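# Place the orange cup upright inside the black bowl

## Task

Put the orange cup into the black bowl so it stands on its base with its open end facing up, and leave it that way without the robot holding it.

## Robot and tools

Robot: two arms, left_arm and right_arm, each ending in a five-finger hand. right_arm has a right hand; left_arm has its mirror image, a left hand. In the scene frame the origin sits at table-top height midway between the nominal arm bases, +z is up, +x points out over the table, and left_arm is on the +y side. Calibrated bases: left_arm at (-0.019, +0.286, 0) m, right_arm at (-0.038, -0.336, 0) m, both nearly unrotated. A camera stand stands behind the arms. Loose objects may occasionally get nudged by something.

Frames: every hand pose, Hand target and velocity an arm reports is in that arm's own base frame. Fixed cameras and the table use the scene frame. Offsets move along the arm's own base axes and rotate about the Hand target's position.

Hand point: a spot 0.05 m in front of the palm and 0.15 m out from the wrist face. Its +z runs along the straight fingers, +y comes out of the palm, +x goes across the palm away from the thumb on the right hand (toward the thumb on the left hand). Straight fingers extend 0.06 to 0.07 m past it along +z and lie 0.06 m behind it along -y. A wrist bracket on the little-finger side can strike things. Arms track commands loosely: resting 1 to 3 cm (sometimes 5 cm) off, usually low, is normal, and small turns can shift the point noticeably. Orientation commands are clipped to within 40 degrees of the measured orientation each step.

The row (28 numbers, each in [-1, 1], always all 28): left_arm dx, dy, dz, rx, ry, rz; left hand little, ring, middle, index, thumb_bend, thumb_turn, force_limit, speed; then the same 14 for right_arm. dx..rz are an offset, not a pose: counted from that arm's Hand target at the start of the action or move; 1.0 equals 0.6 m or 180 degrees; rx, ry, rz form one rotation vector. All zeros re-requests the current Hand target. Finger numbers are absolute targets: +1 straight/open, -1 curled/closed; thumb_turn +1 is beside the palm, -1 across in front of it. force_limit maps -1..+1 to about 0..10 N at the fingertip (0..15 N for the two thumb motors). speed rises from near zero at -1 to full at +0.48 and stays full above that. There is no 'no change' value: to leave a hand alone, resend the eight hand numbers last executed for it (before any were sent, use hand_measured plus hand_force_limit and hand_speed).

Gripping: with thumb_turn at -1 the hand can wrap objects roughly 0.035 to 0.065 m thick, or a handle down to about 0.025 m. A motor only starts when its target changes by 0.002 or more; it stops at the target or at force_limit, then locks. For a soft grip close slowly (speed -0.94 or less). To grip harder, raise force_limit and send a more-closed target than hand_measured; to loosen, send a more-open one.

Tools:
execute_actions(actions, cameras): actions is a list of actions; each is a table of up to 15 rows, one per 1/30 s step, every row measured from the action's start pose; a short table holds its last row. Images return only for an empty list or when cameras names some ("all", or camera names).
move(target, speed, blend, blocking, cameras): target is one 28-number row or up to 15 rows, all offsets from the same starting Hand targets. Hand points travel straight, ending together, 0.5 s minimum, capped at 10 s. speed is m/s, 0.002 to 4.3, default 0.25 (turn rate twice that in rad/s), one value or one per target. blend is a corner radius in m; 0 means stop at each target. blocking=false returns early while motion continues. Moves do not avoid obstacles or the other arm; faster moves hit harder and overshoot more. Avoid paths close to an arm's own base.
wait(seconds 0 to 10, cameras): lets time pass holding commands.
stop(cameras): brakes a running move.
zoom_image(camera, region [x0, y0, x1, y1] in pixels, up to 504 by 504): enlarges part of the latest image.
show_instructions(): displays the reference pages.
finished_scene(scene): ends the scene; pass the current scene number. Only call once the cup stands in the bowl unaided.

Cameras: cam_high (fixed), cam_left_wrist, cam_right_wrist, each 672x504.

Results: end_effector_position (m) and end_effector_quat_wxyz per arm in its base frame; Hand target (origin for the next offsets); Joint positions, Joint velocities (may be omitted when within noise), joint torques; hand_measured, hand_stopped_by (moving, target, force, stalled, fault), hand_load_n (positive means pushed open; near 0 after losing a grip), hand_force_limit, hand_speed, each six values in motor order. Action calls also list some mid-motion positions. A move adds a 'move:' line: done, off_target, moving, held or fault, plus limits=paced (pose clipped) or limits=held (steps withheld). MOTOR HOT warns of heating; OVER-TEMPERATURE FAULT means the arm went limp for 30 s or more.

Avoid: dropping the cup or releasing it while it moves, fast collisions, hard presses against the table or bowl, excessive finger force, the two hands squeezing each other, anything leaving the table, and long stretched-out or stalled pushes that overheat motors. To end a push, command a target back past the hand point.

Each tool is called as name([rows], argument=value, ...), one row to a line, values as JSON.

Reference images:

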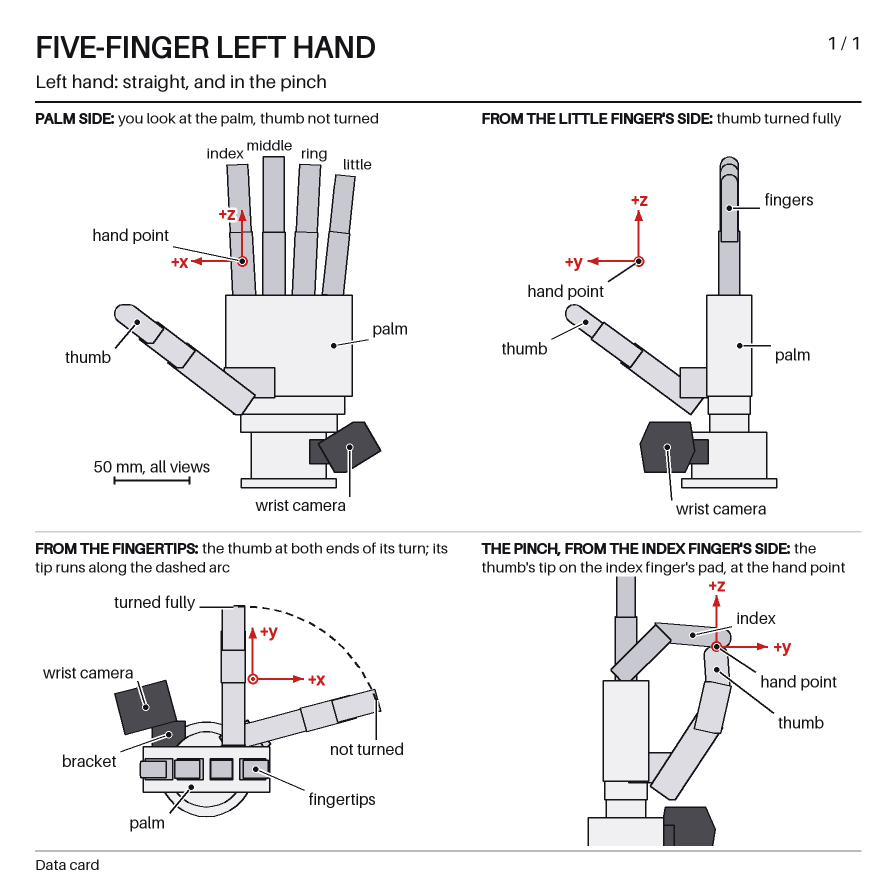

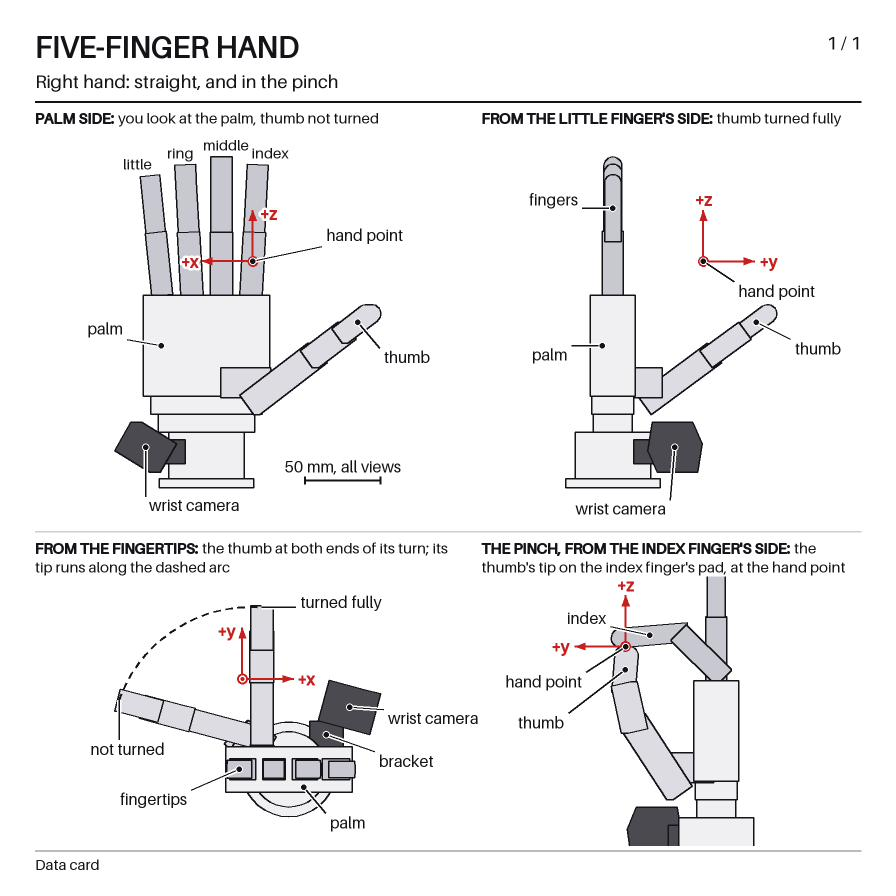

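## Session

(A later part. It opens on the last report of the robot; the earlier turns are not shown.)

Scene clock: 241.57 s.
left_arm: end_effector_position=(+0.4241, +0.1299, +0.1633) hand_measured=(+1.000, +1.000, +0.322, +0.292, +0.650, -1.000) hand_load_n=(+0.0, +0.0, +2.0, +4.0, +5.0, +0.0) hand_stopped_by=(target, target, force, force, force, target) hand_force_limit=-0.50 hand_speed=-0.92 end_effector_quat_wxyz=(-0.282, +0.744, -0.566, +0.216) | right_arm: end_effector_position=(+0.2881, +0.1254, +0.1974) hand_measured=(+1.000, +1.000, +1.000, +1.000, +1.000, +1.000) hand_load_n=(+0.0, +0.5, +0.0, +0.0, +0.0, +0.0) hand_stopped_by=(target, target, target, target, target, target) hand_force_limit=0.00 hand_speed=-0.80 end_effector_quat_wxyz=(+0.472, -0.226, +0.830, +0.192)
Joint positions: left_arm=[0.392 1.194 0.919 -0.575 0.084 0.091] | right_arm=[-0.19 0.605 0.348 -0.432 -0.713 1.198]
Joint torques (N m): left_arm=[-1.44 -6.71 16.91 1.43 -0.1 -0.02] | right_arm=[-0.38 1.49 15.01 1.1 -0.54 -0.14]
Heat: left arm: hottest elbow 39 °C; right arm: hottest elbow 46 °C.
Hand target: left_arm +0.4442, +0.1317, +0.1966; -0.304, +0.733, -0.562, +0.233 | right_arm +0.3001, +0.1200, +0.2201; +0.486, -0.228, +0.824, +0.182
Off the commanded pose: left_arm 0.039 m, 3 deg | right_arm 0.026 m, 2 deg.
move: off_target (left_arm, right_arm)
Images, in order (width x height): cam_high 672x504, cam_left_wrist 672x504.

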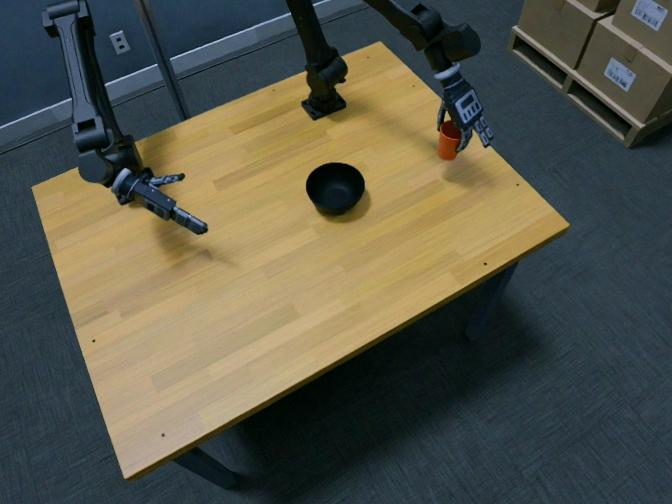

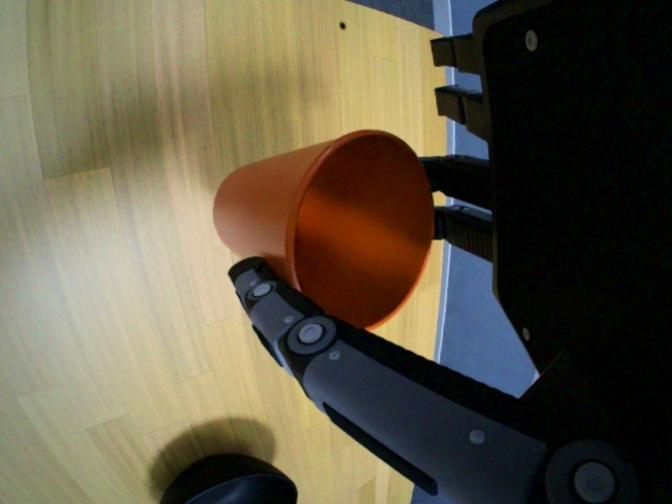

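move([
  [0,0,0.04,0,0,0, 1,1,0,0,0,-1,-0.5,-0.92, 0,0,0,0,0,0, 1,1,1,1,1,1,0,-0.8],
  [-0.1787,-0.5095,0.04,0,0,-0.1389, 1,1,0,0,0,-1,-0.5,-0.92, 0,0,0,0,0,0, 1,1,1,1,1,1,0,-0.8],
], speed=0.2, blend=0.02, cameras=["cam_high","cam_left_wrist"])

zoom_image(camera="cam_high", region=[280, 110, 400, 230])

Scene clock: 312.10 s.
left_arm: end_effector_position=(+0.3385, -0.1692, +0.2204) hand_measured=(+1.000, +1.000, +0.322, +0.292, +0.650, -1.000) hand_load_n=(+0.0, -0.5, +2.5, +4.0, +5.0, -0.5) hand_stopped_by=(target, target, force, force, force, target) hand_force_limit=-0.50 hand_speed=-0.92 end_effector_quat_wxyz=(+0.250, -0.594, +0.706, -0.294) | right_arm: end_effector_position=(+0.2881, +0.1254, +0.1974) hand_measured=(+1.000, +1.000, +1.000, +1.000, +1.000, +1.000) hand_load_n=(+0.0, +0.0, +0.0, +0.0, +0.0, +0.0) hand_stopped_by=(target, target, target, target, target, target) hand_force_limit=0.00 hand_speed=-0.80 end_effector_quat_wxyz=(+0.472, -0.226, +0.830, +0.192)
Joint positions: left_arm=[-0.459 0.915 0.865 -0.75 -0.207 -0.203] | right_arm=[-0.19 0.605 0.348 -0.432 -0.713 1.198]
Joint torques (N m): left_arm=[-1.44 -2.67 12.21 1.35 -0.32 -0.03] | right_arm=[-0.44 1.61 15.01 1.11 -0.54 -0.14]
Heat: left arm: hottest elbow 46 °C; right arm: hottest elbow 48 °C.
Hand target: left_arm +0.3370, -0.1739, +0.2205; +0.246, -0.594, +0.707, -0.293 | right_arm +0.3001, +0.1200, +0.2201; +0.486, -0.228, +0.824, +0.182
Off the commanded pose: left_arm 0.005 m, 0 deg | right_arm 0.026 m, 2 deg.
move: off_target (right_arm); blend cut to 0.012 m at target 1
Images, in order (width x height): cam_high 672x504, cam_left_wrist 672x504.

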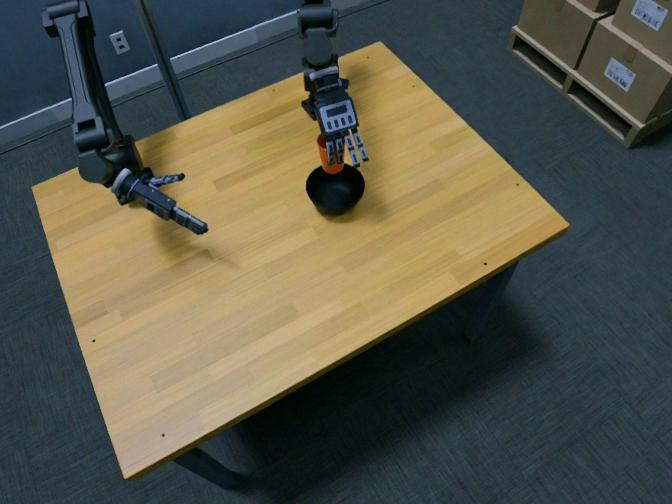

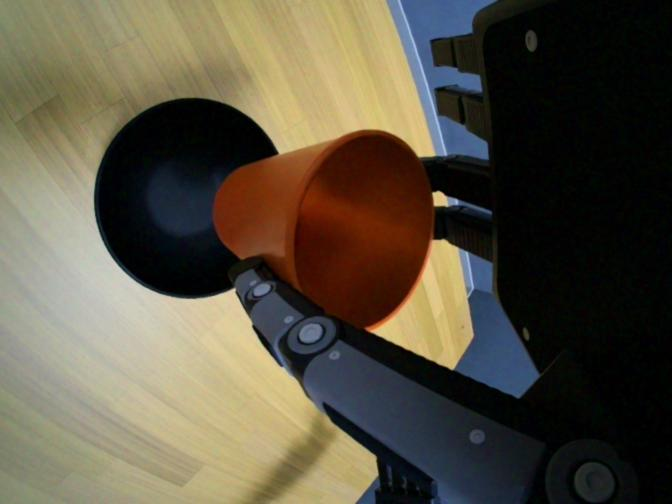

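Scaled by 4.200 from the camera's 672x504 image, which has a finer 960x720 frame.

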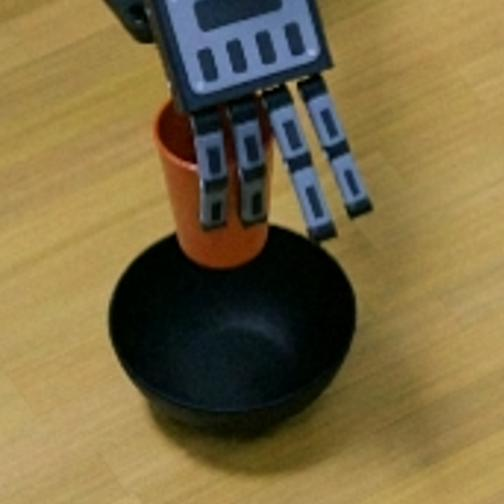

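move(target=[0,0,-0.1667,0,0,0, 1,1,0,0,0,-1,-0.5,-0.92, 0,0,0,0,0,0, 1,1,1,1,1,1,0,-0.8], speed=0.1, cameras=["cam_high","cam_left_wrist"])

zoom_image(camera="cam_high", region=[280, 110, 400, 230])

Scene clock: 328.33 s.
left_arm: end_effector_position=(+0.3360, -0.1680, +0.1215) hand_measured=(+1.000, +1.000, +0.322, +0.292, +0.650, -1.000) hand_load_n=(+0.0, +0.0, +2.5, +3.5, +5.5, -0.5) hand_stopped_by=(target, target, force, force, force, target) hand_force_limit=-0.50 hand_speed=-0.92 end_effector_quat_wxyz=(+0.247, -0.596, +0.708, -0.287) | right_arm: end_effector_position=(+0.2881, +0.1254, +0.1974) hand_measured=(+1.000, +1.000, +1.000, +1.000, +1.000, +1.000) hand_load_n=(+0.0, +0.0, +0.0, +0.0, +0.0, +0.0) hand_stopped_by=(target, target, target, target, target, target) hand_force_limit=0.00 hand_speed=-0.80 end_effector_quat_wxyz=(+0.472, -0.226, +0.830, +0.192)
Joint positions: left_arm=[-0.459 0.978 0.641 -0.479 -0.207 -0.204] | right_arm=[-0.19 0.605 0.348 -0.432 -0.713 1.198]
Joint torques (N m): left_arm=[-1.38 -2.78 10.85 2.24 -0.31 -0.03] | right_arm=[-0.44 1.61 14.98 1.11 -0.54 -0.15]
Heat: left arm: hottest elbow 47 °C; right arm: hottest elbow 49 °C.
Hand target: left_arm +0.3370, -0.1740, +0.1206; +0.247, -0.594, +0.707, -0.293 | right_arm +0.3001, +0.1200, +0.2201; +0.486, -0.228, +0.824, +0.182
Off the commanded pose: left_arm 0.006 m, 1 deg | right_arm 0.026 m, 2 deg.
move: off_target (right_arm)
Images, in order (width x height): cam_high 672x504, cam_left_wrist 672x504.

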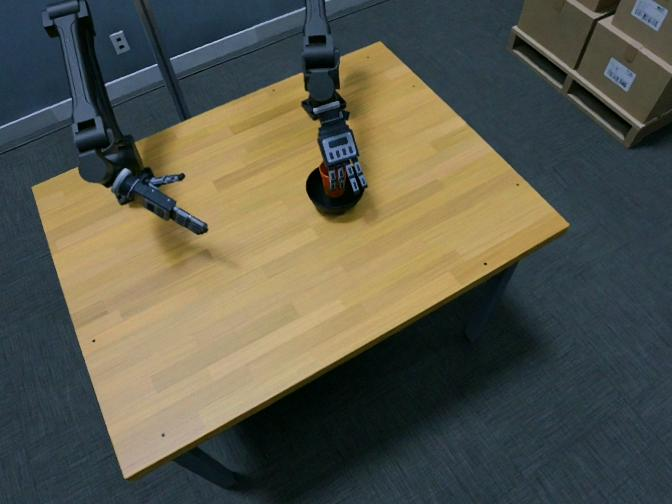

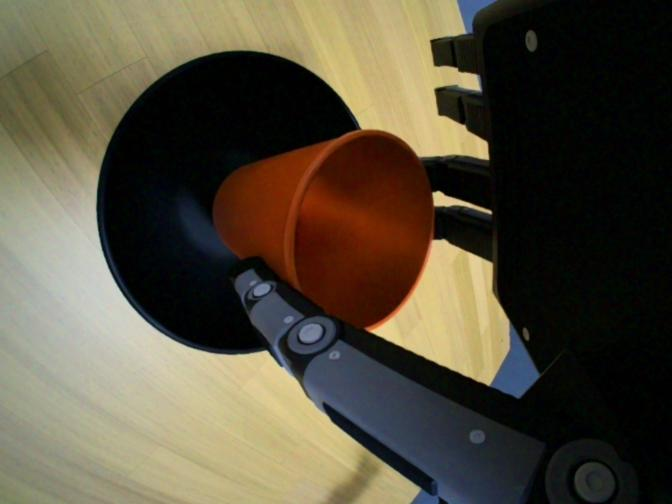

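Scaled by 4.200 from the camera's 672x504 image, which has a finer 960x720 frame.

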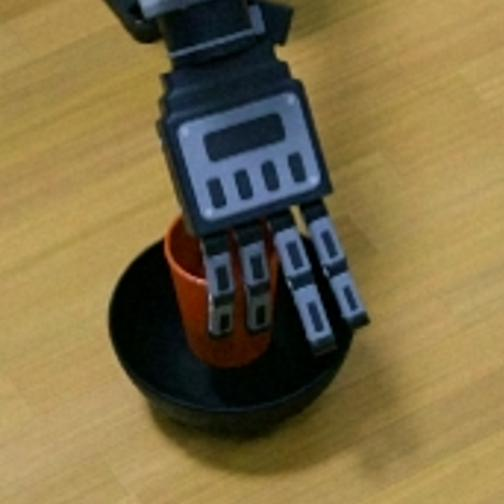

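move(target=[0.006,0.007,-0.045,0,0,0, 1,1,0,0,0,-1,-0.5,-0.92, 0,0,0,0,0,0, 1,1,1,1,1,1,0,-0.8], speed=0.06, cameras=["cam_high","cam_left_wrist"])

zoom_image(camera="cam_high", region=[280, 110, 400, 230])

Scene clock: 349.70 s.
left_arm: end_effector_position=(+0.3374, -0.1706, +0.0953) hand_measured=(+1.000, +1.000, +0.322, +0.292, +0.650, -1.000) hand_load_n=(+0.0, +0.0, +2.5, +3.5, +5.5, +0.0) hand_stopped_by=(target, target, force, force, force, target) hand_force_limit=-0.50 hand_speed=-0.92 end_effector_quat_wxyz=(+0.245, -0.594, +0.709, -0.291) | right_arm: end_effector_position=(+0.2881, +0.1254, +0.1974) hand_measured=(+1.000, +1.000, +1.000, +1.000, +1.000, +1.000) hand_load_n=(+0.0, +0.0, +0.0, +0.0, -0.5, +0.0) hand_stopped_by=(target, target, target, target, target, target) hand_force_limit=0.00 hand_speed=-0.80 end_effector_quat_wxyz=(+0.472, -0.226, +0.830, +0.192)
Joint positions: left_arm=[-0.459 1.02 0.59 -0.382 -0.199 -0.204] | right_arm=[-0.19 0.605 0.348 -0.432 -0.713 1.198]
Joint torques (N m): left_arm=[0.21 -2.96 10.44 2.17 -0.11 0.11] | right_arm=[-0.38 1.61 15.01 1.14 -0.54 -0.14]
Heat: left arm: hottest elbow 45 °C; right arm: hottest elbow 49 °C.
Hand target: left_arm +0.3406, -0.1697, +0.0935; +0.246, -0.594, +0.707, -0.293 | right_arm +0.3001, +0.1200, +0.2201; +0.486, -0.228, +0.824, +0.182
Off the commanded pose: left_arm 0.004 m, 0 deg | right_arm 0.026 m, 2 deg.
move: off_target (right_arm)
Images, in order (width x height): cam_high 672x504, cam_left_wrist 672x504.

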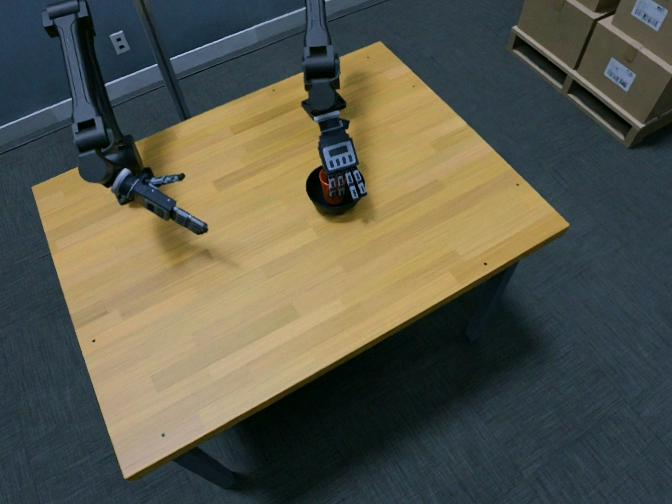

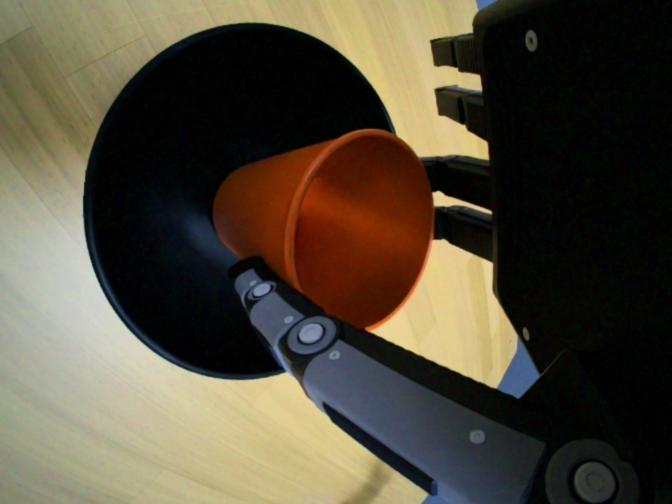

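Scaled by 4.200 from the camera's 672x504 image, which has a finer 960x720 frame.

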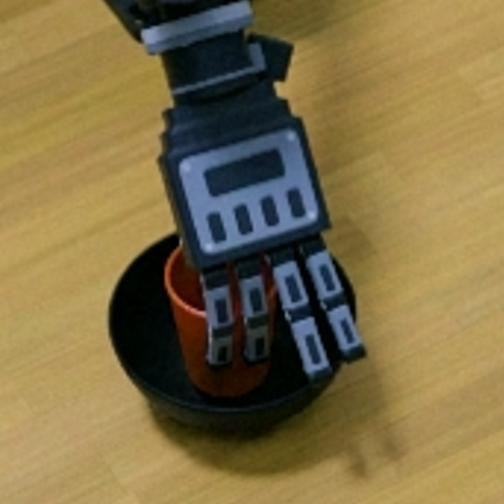

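move(target=[0.004,0.006,-0.02,0,0,0, 1,1,0,0,0,-1,-0.5,-0.92, 0,0,0,0,0,0, 1,1,1,1,1,1,0,-0.8], speed=0.04, cameras=["cam_high","cam_left_wrist"])

zoom_image(camera="cam_high", region=[280, 110, 400, 230])

Scene clock: 363.57 s.
left_arm: end_effector_position=(+0.3395, -0.1703, +0.0851) hand_measured=(+1.000, +1.000, +0.322, +0.292, +0.650, -1.000) hand_load_n=(+0.0, +0.0, +2.5, +3.5, +5.0, +0.0) hand_stopped_by=(target, target, force, force, force, target) hand_force_limit=-0.50 hand_speed=-0.92 end_effector_quat_wxyz=(+0.243, -0.593, +0.709, -0.294) | right_arm: end_effector_position=(+0.2881, +0.1254, +0.1974) hand_measured=(+1.000, +1.000, +1.000, +1.000, +1.000, +1.000) hand_load_n=(+0.0, +0.0, +0.0, +0.0, +0.0, +0.0) hand_stopped_by=(target, target, target, target, target, target) hand_force_limit=0.00 hand_speed=-0.80 end_effector_quat_wxyz=(+0.472, -0.226, +0.830, +0.192)
Joint positions: left_arm=[-0.451 1.04 0.57 -0.336 -0.188 -0.198] | right_arm=[-0.19 0.605 0.348 -0.432 -0.713 1.198]
Joint torques (N m): left_arm=[0.79 -3.02 10.07 2.13 -0.11 0.14] | right_arm=[-0.44 1.55 15.01 1.13 -0.54 -0.14]
Heat: left arm: hottest elbow 44 °C; right arm: hottest elbow 49 °C.
Hand target: left_arm +0.3430, -0.1661, +0.0815; +0.247, -0.594, +0.707, -0.293 | right_arm +0.3001, +0.1200, +0.2201; +0.486, -0.228, +0.824, +0.182
Off the commanded pose: left_arm 0.007 m, 0 deg | right_arm 0.026 m, 2 deg.
move: off_target (right_arm)
Images, in order (width x height): cam_high 672x504, cam_left_wrist 672x504.

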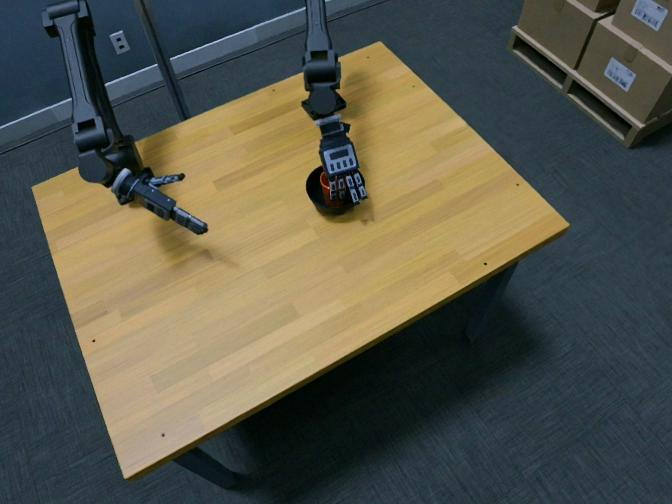

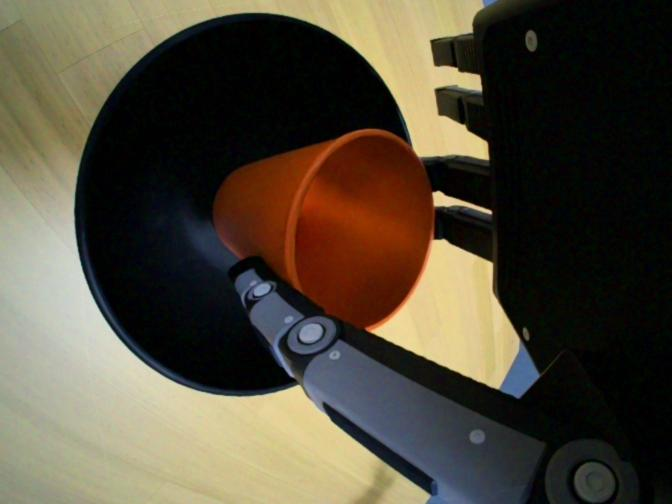

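Scaled by 4.200 from the camera's 672x504 image, which has a finer 960x720 frame.

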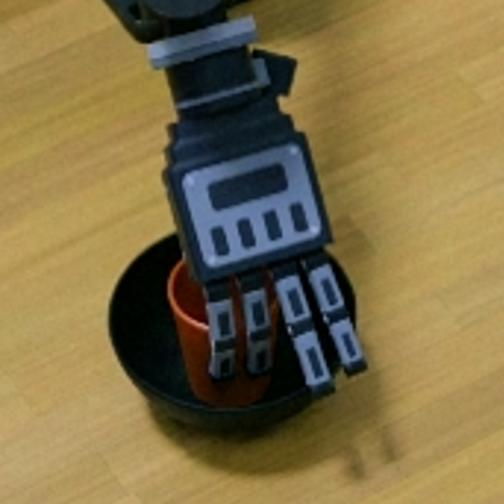

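move(target=[0.0,0.0,-0.012,0,0,0, 1,1,0,0,0,-1,-0.5,-0.92, 0,0,0,0,0,0, 1,1,1,1,1,1,0,-0.8], speed=0.04, cameras=["cam_high","cam_left_wrist"])

zoom_image(camera="cam_high", region=[280, 110, 400, 230])

Scene clock: 367.73 s.
left_arm: end_effector_position=(+0.3424, -0.1719, +0.0833) hand_measured=(+1.000, +1.000, +0.320, +0.292, +0.650, -1.000) hand_load_n=(+0.0, +0.0, +0.5, +2.0, +2.5, +0.0) hand_stopped_by=(target, target, force, force, force, target) hand_force_limit=-0.50 hand_speed=-0.92 end_effector_quat_wxyz=(+0.246, -0.592, +0.706, -0.300) | right_arm: end_effector_position=(+0.2881, +0.1254, +0.1974) hand_measured=(+1.000, +1.000, +1.000, +1.000, +1.000, +1.000) hand_load_n=(+0.0, +0.0, +0.0, +0.0, +0.0, +0.0) hand_stopped_by=(target, target, target, target, target, target) hand_force_limit=0.00 hand_speed=-0.80 end_effector_quat_wxyz=(+0.472, -0.226, +0.830, +0.192)
Joint positions: left_arm=[-0.451 1.046 0.562 -0.307 -0.188 -0.197] | right_arm=[-0.19 0.605 0.348 -0.432 -0.713 1.198]
Joint torques (N m): left_arm=[0.79 -2.61 9.54 2.09 -0.12 0.15] | right_arm=[-0.32 1.44 14.99 1.11 -0.54 -0.14]
Heat: left arm: hottest elbow 44 °C; right arm: hottest elbow 49 °C.
Hand target: left_arm +0.3430, -0.1662, +0.0743; +0.246, -0.594, +0.707, -0.293 | right_arm +0.3001, +0.1200, +0.2201; +0.486, -0.228, +0.824, +0.182
Off the commanded pose: left_arm 0.011 m, 1 deg | right_arm 0.026 m, 2 deg.
move: off_target (left_arm, right_arm)
Images, in order (width x height): cam_high 672x504, cam_left_wrist 672x504.

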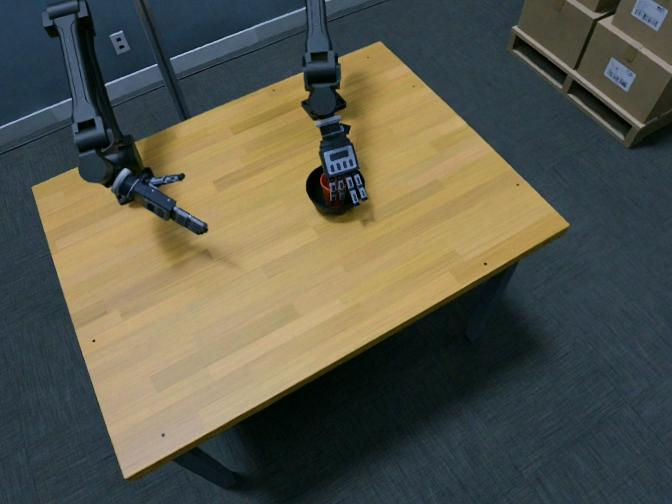

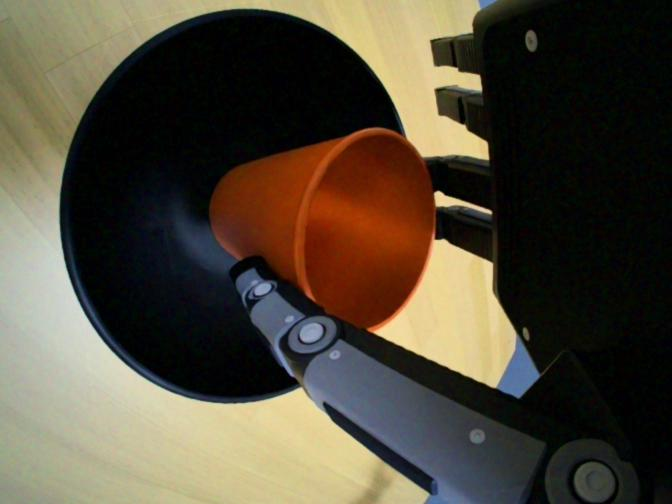

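Scaled by 4.200 from the camera's 672x504 image, which has a finer 960x720 frame.

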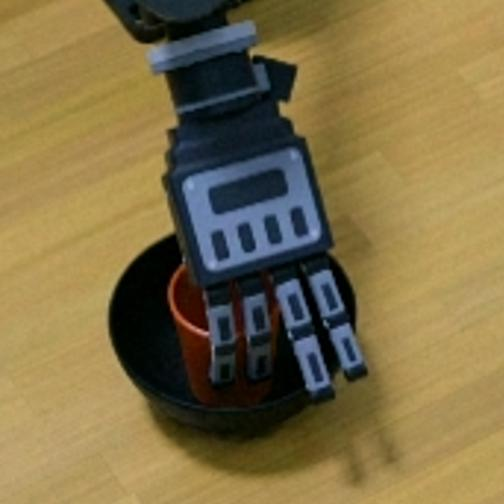

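move([
  [0,0,0.012,0,0,0, 1,1,0,0,0,-1,-0.5,-0.92, 0,0,0,0,0,0, 1,1,1,1,1,1,0,-0.8],
  [0,0,0.012,0,0,0, 1,1,0.65,0.65,1,-1,-0.5,-0.75, 0,0,0,0,0,0, 1,1,1,1,1,1,0,-0.8],
], speed=0.04, cameras=["cam_high","cam_left_wrist"])

zoom_image(camera="cam_high", region=[280, 110, 400, 230])

Scene clock: 379.47 s.
left_arm: end_effector_position=(+0.3410, -0.1711, +0.0823) hand_measured=(+1.000, +1.000, +0.650, +0.650, +1.000, -1.000) hand_load_n=(+0.0, -0.5, +0.0, +0.0, +0.0, +0.0) hand_stopped_by=(target, target, target, target, target, target) hand_force_limit=-0.50 hand_speed=-0.75 end_effector_quat_wxyz=(+0.245, -0.592, +0.708, -0.297) | right_arm: end_effector_position=(+0.2881, +0.1254, +0.1974) hand_measured=(+1.000, +1.000, +1.000, +1.000, +1.000, +1.000) hand_load_n=(+0.5, +0.0, +0.0, +0.0, +0.0, +0.0) hand_stopped_by=(target, target, target, target, target, target) hand_force_limit=0.00 hand_speed=-0.80 end_effector_quat_wxyz=(+0.472, -0.226, +0.830, +0.192)
Joint positions: left_arm=[-0.451 1.046 0.562 -0.313 -0.188 -0.196] | right_arm=[-0.19 0.605 0.348 -0.432 -0.713 1.198]
Joint torques (N m): left_arm=[0.79 -3.43 10.77 1.46 -0.13 0.14] | right_arm=[-0.32 1.55 15.01 1.11 -0.54 -0.15]
Heat: left arm: hottest elbow 43 °C; right arm: hottest elbow 50 °C.
Hand target: left_arm +0.3430, -0.1662, +0.0815; +0.246, -0.594, +0.707, -0.293 | right_arm +0.3001, +0.1200, +0.2201; +0.486, -0.228, +0.824, +0.182
Off the commanded pose: left_arm 0.005 m, 1 deg | right_arm 0.026 m, 2 deg.
move: off_target (right_arm)
Images, in order (width x height): cam_high 672x504, cam_left_wrist 672x504.

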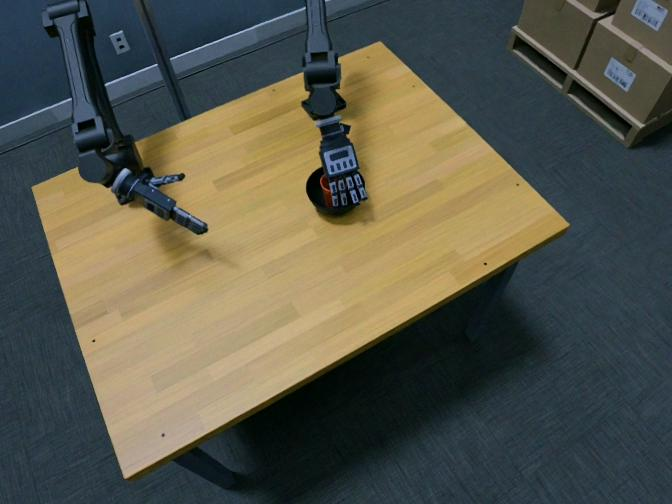

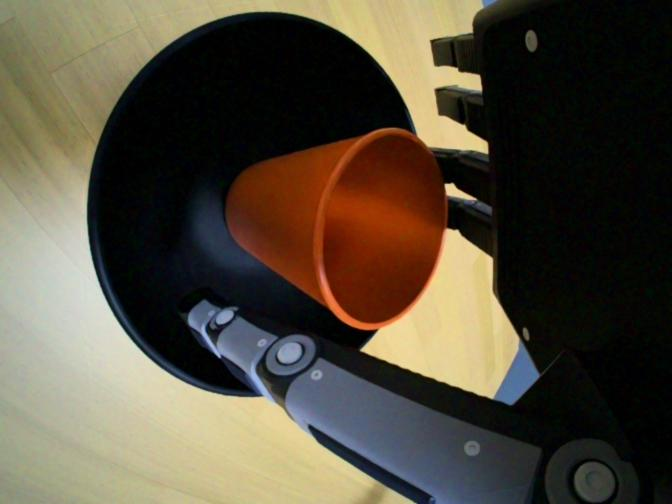

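Scaled by 4.200 from the camera's 672x504 image, which has a finer 960x720 frame.

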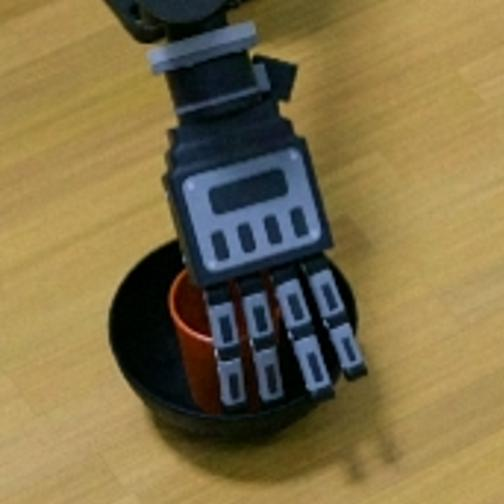

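move([
  [0.025,-0.004,0.055,0,0,0, 1,1,0.65,0.65,1,-1,-0.5,-0.75, 0,0,0,0,0,0, 1,1,1,1,1,1,0,-0.8],
], speed=0.06, cameras=["cam_high","cam_left_wrist"])

zoom_image(camera="cam_high", region=[280, 110, 400, 230])

Scene clock: 383.77 s.
left_arm: end_effector_position=(+0.3365, -0.1646, +0.0867) hand_measured=(+1.000, +1.000, +0.650, +0.650, +1.000, -1.000) hand_load_n=(+0.0, +0.0, +0.0, +0.0, -0.5, +0.0) hand_stopped_by=(target, target, target, target, target, target) hand_force_limit=-0.50 hand_speed=-0.75 end_effector_quat_wxyz=(+0.234, -0.597, +0.717, -0.273) | right_arm: end_effector_position=(+0.2881, +0.1254, +0.1974) hand_measured=(+1.000, +1.000, +1.000, +1.000, +1.000, +1.000) hand_load_n=(+0.0, +0.0, +0.0, +0.0, +0.0, +0.0) hand_stopped_by=(target, target, target, target, target, target) hand_force_limit=0.00 hand_speed=-0.80 end_effector_quat_wxyz=(+0.472, -0.226, +0.830, +0.192)
Joint positions: left_arm=[-0.437 1.046 0.599 -0.405 -0.179 -0.187] | right_arm=[-0.19 0.605 0.348 -0.432 -0.713 1.198]
Joint torques (N m): left_arm=[0.79 -4.01 15.83 1.25 -0.11 0.17] | right_arm=[-0.44 1.49 15.01 1.13 -0.55 -0.14]
Heat: left arm: hottest elbow 43 °C; right arm: hottest elbow 50 °C.
Hand target: left_arm +0.3580, -0.1686, +0.1145; +0.246, -0.594, +0.707, -0.293 | right_arm +0.3001, +0.1200, +0.2201; +0.486, -0.228, +0.824, +0.182
Off the commanded pose: left_arm 0.035 m, 3 deg | right_arm 0.026 m, 2 deg.
move: off_target (left_arm, right_arm)
Images, in order (width x height): cam_high 672x504, cam_left_wrist 672x504.

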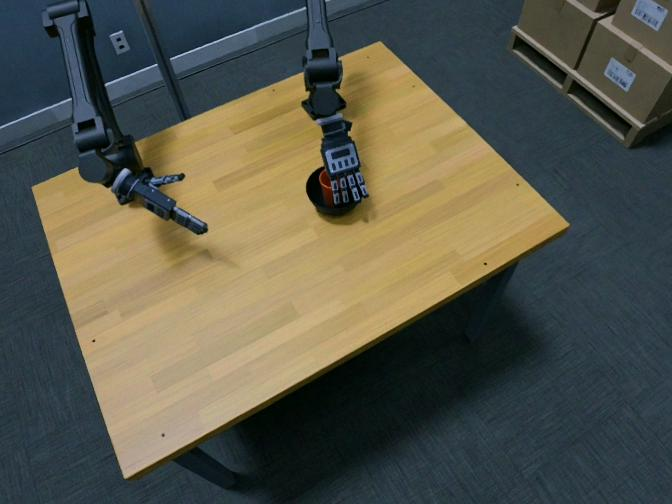

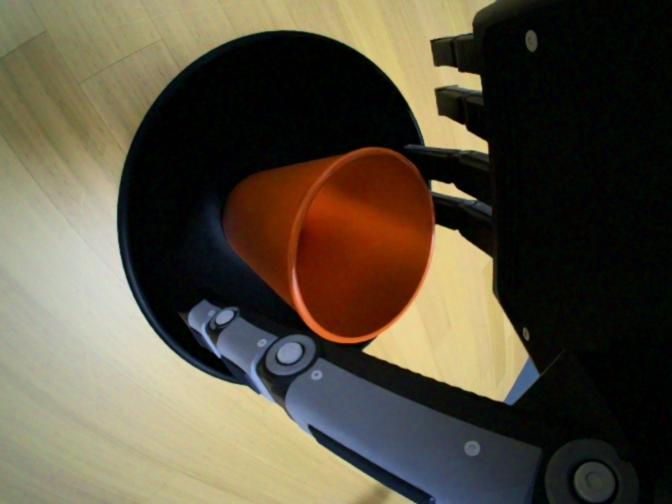

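Scaled by 4.200 from the camera's 672x504 image, which has a finer 960x720 frame.

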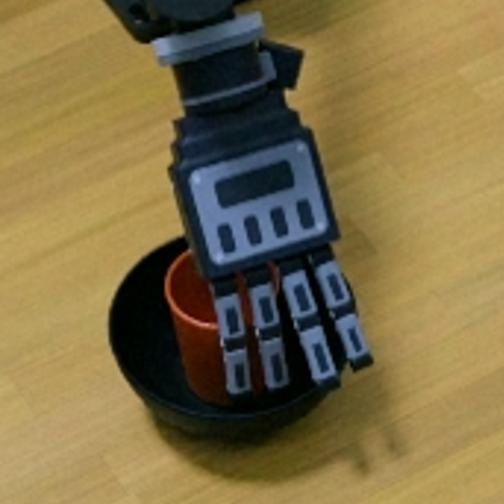

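move([
  [0.03,-0.005,0.05,0,0,0, 1,1,0.65,0.65,1,-1,-0.5,-0.75, 0,0,0,0,0,0, 1,1,1,1,1,1,0,-0.8],
], speed=0.1, cameras=["cam_high","cam_left_wrist"])

zoom_image(camera="cam_high", region=[280, 110, 400, 230])

Scene clock: 395.37 s.
left_arm: end_effector_position=(+0.3558, -0.1688, +0.1208) hand_measured=(+1.000, +1.000, +0.650, +0.650, +1.000, -1.000) hand_load_n=(+0.0, +0.0, +0.0, +0.0, +0.0, +0.0) hand_stopped_by=(target, target, target, target, target, target) hand_force_limit=-0.50 hand_speed=-0.75 end_effector_quat_wxyz=(+0.236, -0.596, +0.715, -0.279) | right_arm: end_effector_position=(+0.2881, +0.1254, +0.1974) hand_measured=(+1.000, +1.000, +1.000, +1.000, +1.000, +1.000) hand_load_n=(+0.0, +0.0, +0.0, +0.0, +0.0, +0.0) hand_stopped_by=(target, target, target, target, target, target) hand_force_limit=0.00 hand_speed=-0.80 end_effector_quat_wxyz=(+0.472, -0.226, +0.830, +0.192)
Joint positions: left_arm=[-0.422 1.054 0.695 -0.479 -0.169 -0.176] | right_arm=[-0.19 0.605 0.348 -0.432 -0.713 1.198]
Joint torques (N m): left_arm=[0.79 -3.49 16.24 1.28 -0.1 0.16] | right_arm=[-0.32 1.61 15.01 1.13 -0.55 -0.14]
Heat: left arm: hottest elbow 43 °C; right arm: hottest elbow 50 °C.
Hand target: left_arm +0.3760, -0.1717, +0.1446; +0.246, -0.594, +0.707, -0.293 | right_arm +0.3001, +0.1200, +0.2201; +0.486, -0.228, +0.824, +0.182
Off the commanded pose: left_arm 0.031 m, 2 deg | right_arm 0.026 m, 2 deg.
move: off_target (left_arm, right_arm)
Images, in order (width x height): cam_high 672x504, cam_left_wrist 672x504.

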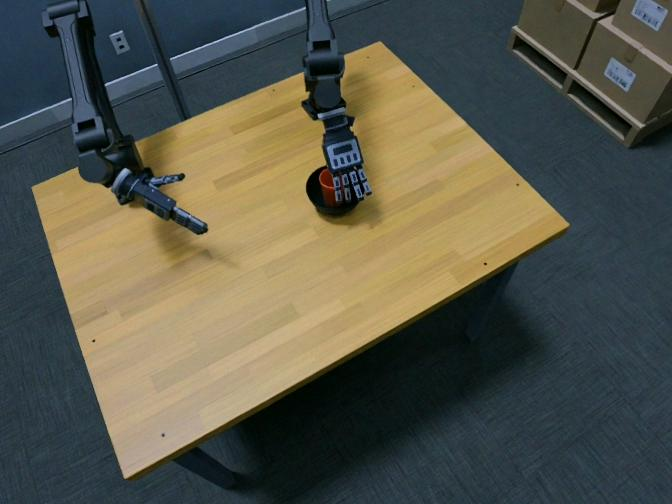

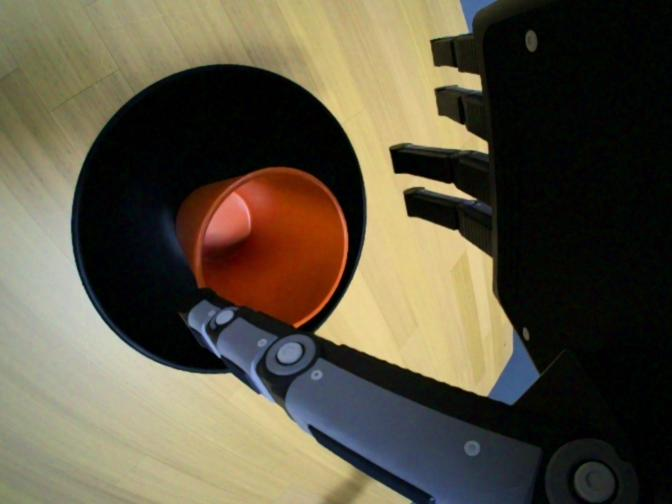

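Scaled by 4.200 from the camera's 672x504 image, which has a finer 960x720 frame.

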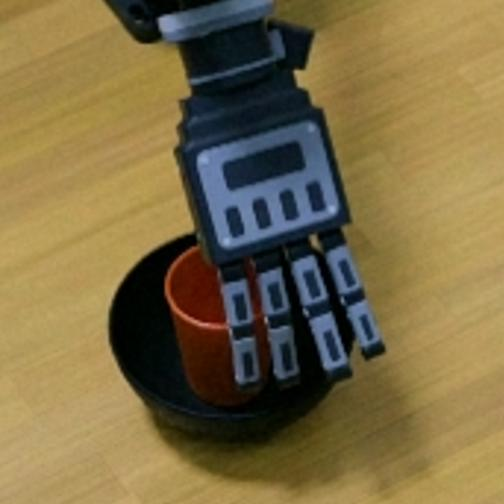

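move([
  [0.0,0.0,0.15,0,0,0, 1,1,1,1,1,-1,-0.5,-0.5, 0,0,0,0,0,0, 1,1,1,1,1,1,0,-0.8],
  [-0.1,0.25,0.15,0,0,0, 1,1,1,1,1,-1,-0.5,-0.5, 0,0,0,0,0,0, 1,1,1,1,1,1,0,-0.8],
], speed=0.2, blend=0.02, cameras=["cam_high","cam_left_wrist"])

zoom_image(camera="cam_high", region=[280, 110, 400, 230])

Scene clock: 400.43 s.
left_arm: end_effector_position=(+0.3191, -0.0256, +0.2364) hand_measured=(+1.000, +1.000, +1.000, +1.000, +1.000, -1.000) hand_load_n=(+0.0, +0.0, +0.0, +0.0, +0.0, +0.0) hand_stopped_by=(target, target, target, target, target, target) hand_force_limit=-0.50 hand_speed=-0.50 end_effector_quat_wxyz=(+0.247, -0.592, +0.707, -0.297) | right_arm: end_effector_position=(+0.2881, +0.1254, +0.1974) hand_measured=(+1.000, +1.000, +1.000, +1.000, +1.000, +1.000) hand_load_n=(+0.0, +0.0, +0.0, +0.0, +0.0, +0.0) hand_stopped_by=(target, target, target, target, target, target) hand_force_limit=0.00 hand_speed=-0.80 end_effector_quat_wxyz=(+0.472, -0.226, +0.830, +0.192)
Joint positions: left_arm=[0.098 0.774 0.839 -0.863 0.197 0.194] | right_arm=[-0.19 0.605 0.348 -0.432 -0.713 1.198]
Joint torques (N m): left_arm=[0.73 -1.79 11.32 1.33 0.13 0.15] | right_arm=[-0.38 1.61 14.99 1.11 -0.54 -0.14]
Heat: left arm: hottest elbow 44 °C; right arm: hottest elbow 50 °C.
Hand target: left_arm +0.3160, -0.0216, +0.2346; +0.247, -0.594, +0.707, -0.293 | right_arm +0.3001, +0.1200, +0.2201; +0.486, -0.228, +0.824, +0.182
Off the commanded pose: left_arm 0.005 m, 0 deg | right_arm 0.026 m, 2 deg.
move: off_target (right_arm)
Images, in order (width x height): cam_high 672x504, cam_left_wrist 672x504.

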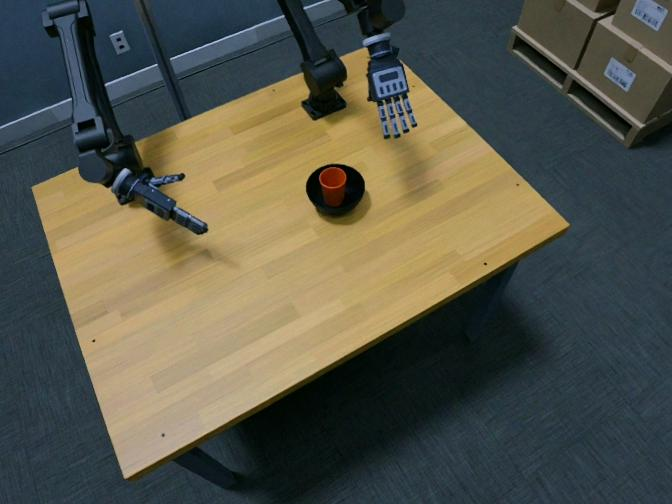

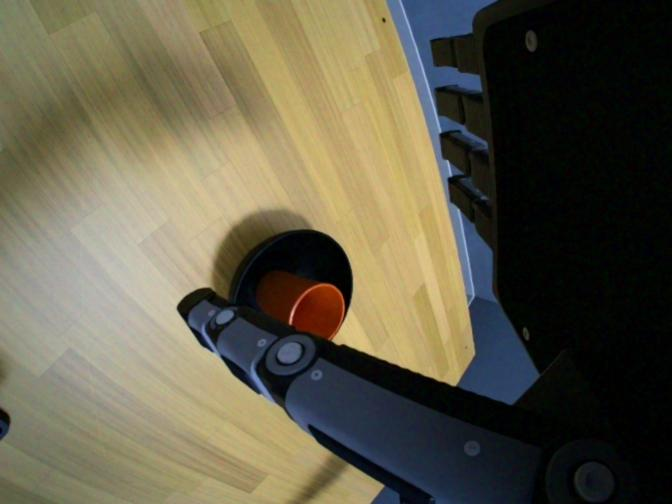

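Scaled by 4.200 from the camera's 672x504 image, which has a finer 960x720 frame.

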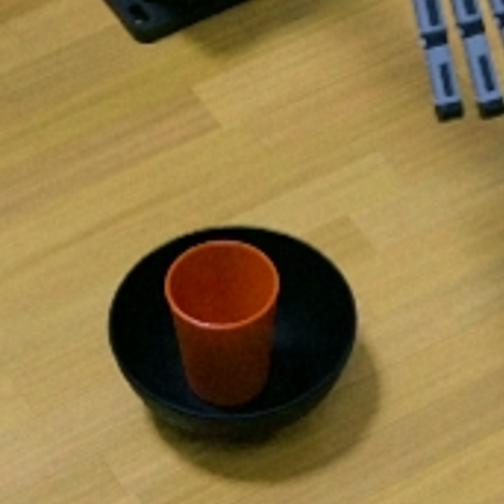

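move([
  [0,0.333,0.0,0,0,0, 1,1,1,1,1,-1,-0.5,-0.5, 0.0648,0.5867,0.0,-0.3902,-0.1877,0.3086, 1,1,1,1,1,-1,-0.5,0],
], speed=0.2, cameras=["all"])

zoom_image(camera="cam_high", region=[230, 80, 400, 230])

Scene clock: 433.83 s.
left_arm: end_effector_position=(+0.3060, +0.1623, +0.2111) hand_measured=(+1.000, +1.000, +1.000, +1.000, +1.000, -1.000) hand_load_n=(+0.0, +0.0, +0.0, +0.0, +0.0, +0.0) hand_stopped_by=(target, target, target, target, target, target) hand_force_limit=-0.50 hand_speed=-0.50 end_effector_quat_wxyz=(+0.224, -0.602, +0.707, -0.296) | right_arm: end_effector_position=(+0.3328, +0.4564, +0.2095) hand_measured=(+1.000, +1.000, +1.000, +1.000, +1.000, -1.000) hand_load_n=(+0.0, +0.0, +0.0, +0.0, +0.0, +0.0) hand_stopped_by=(target, target, target, target, target, target) hand_force_limit=-0.50 hand_speed=0.00 end_effector_quat_wxyz=(-0.333, +0.819, -0.434, +0.175)
Joint positions: left_arm=[0.768 1.061 0.965 -0.991 0.612 0.773] | right_arm=[0.945 1.446 1.264 -0.649 0.238 0.256]
Joint torques (N m): left_arm=[0.73 -3.6 16.83 0.91 0.45 0.17] | right_arm=[1.55 -9.64 15.1 1.1 0.25 -0.16]
Heat: left arm: hottest elbow 42 °C; right arm: hottest elbow 51 °C.
Hand target: left_arm +0.3160, +0.1781, +0.2346; +0.247, -0.594, +0.707, -0.293 | right_arm +0.3389, +0.4721, +0.2202; -0.339, +0.820, -0.427, +0.177
Off the commanded pose: left_arm 0.030 m, 3 deg | right_arm 0.020 m, 1 deg.
move: off_target (left_arm, right_arm)

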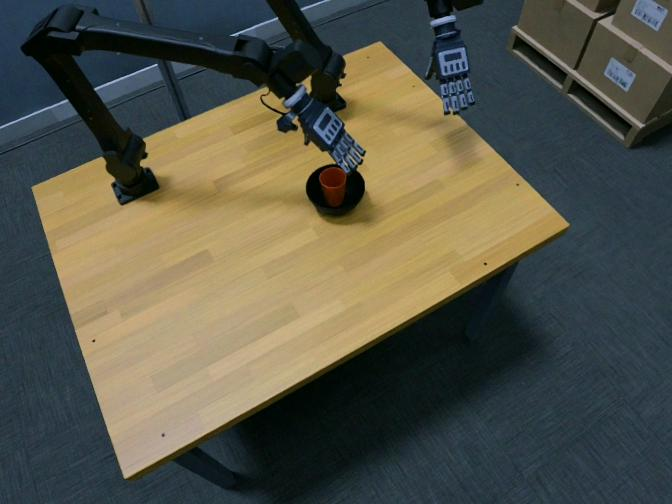

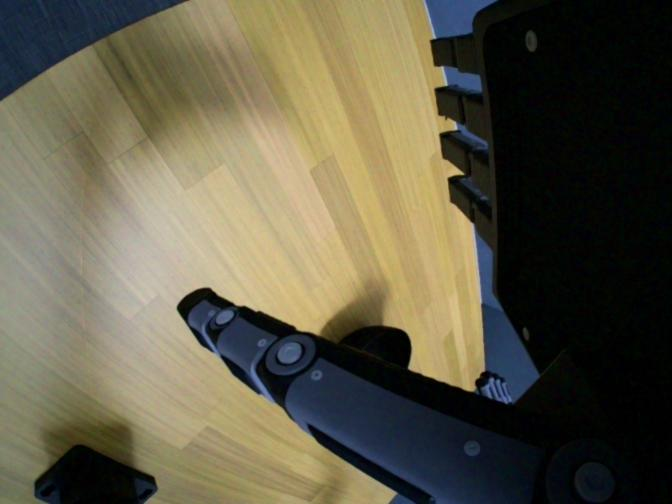

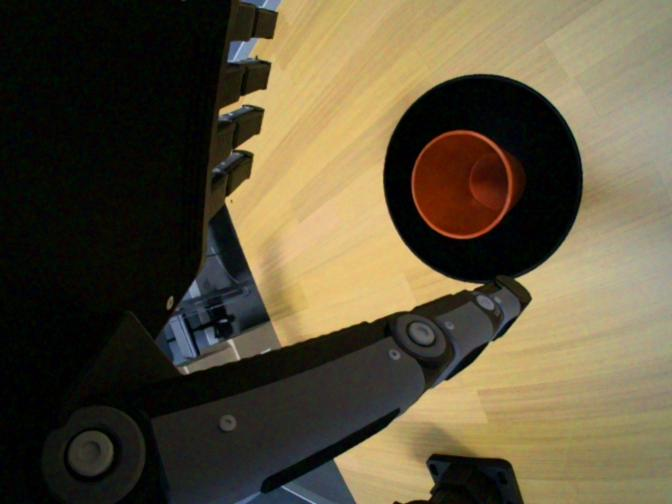

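Scaled by 2.965 from the camera's 672x504 image, which has a finer 960x720 frame.

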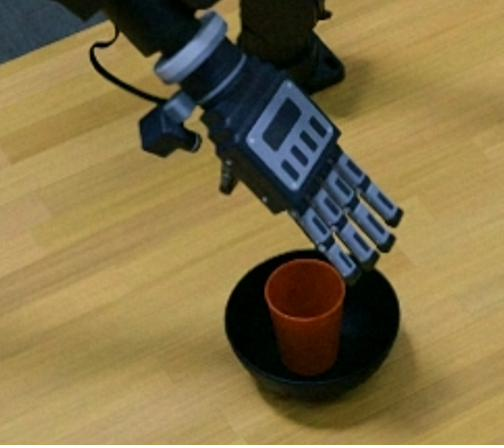

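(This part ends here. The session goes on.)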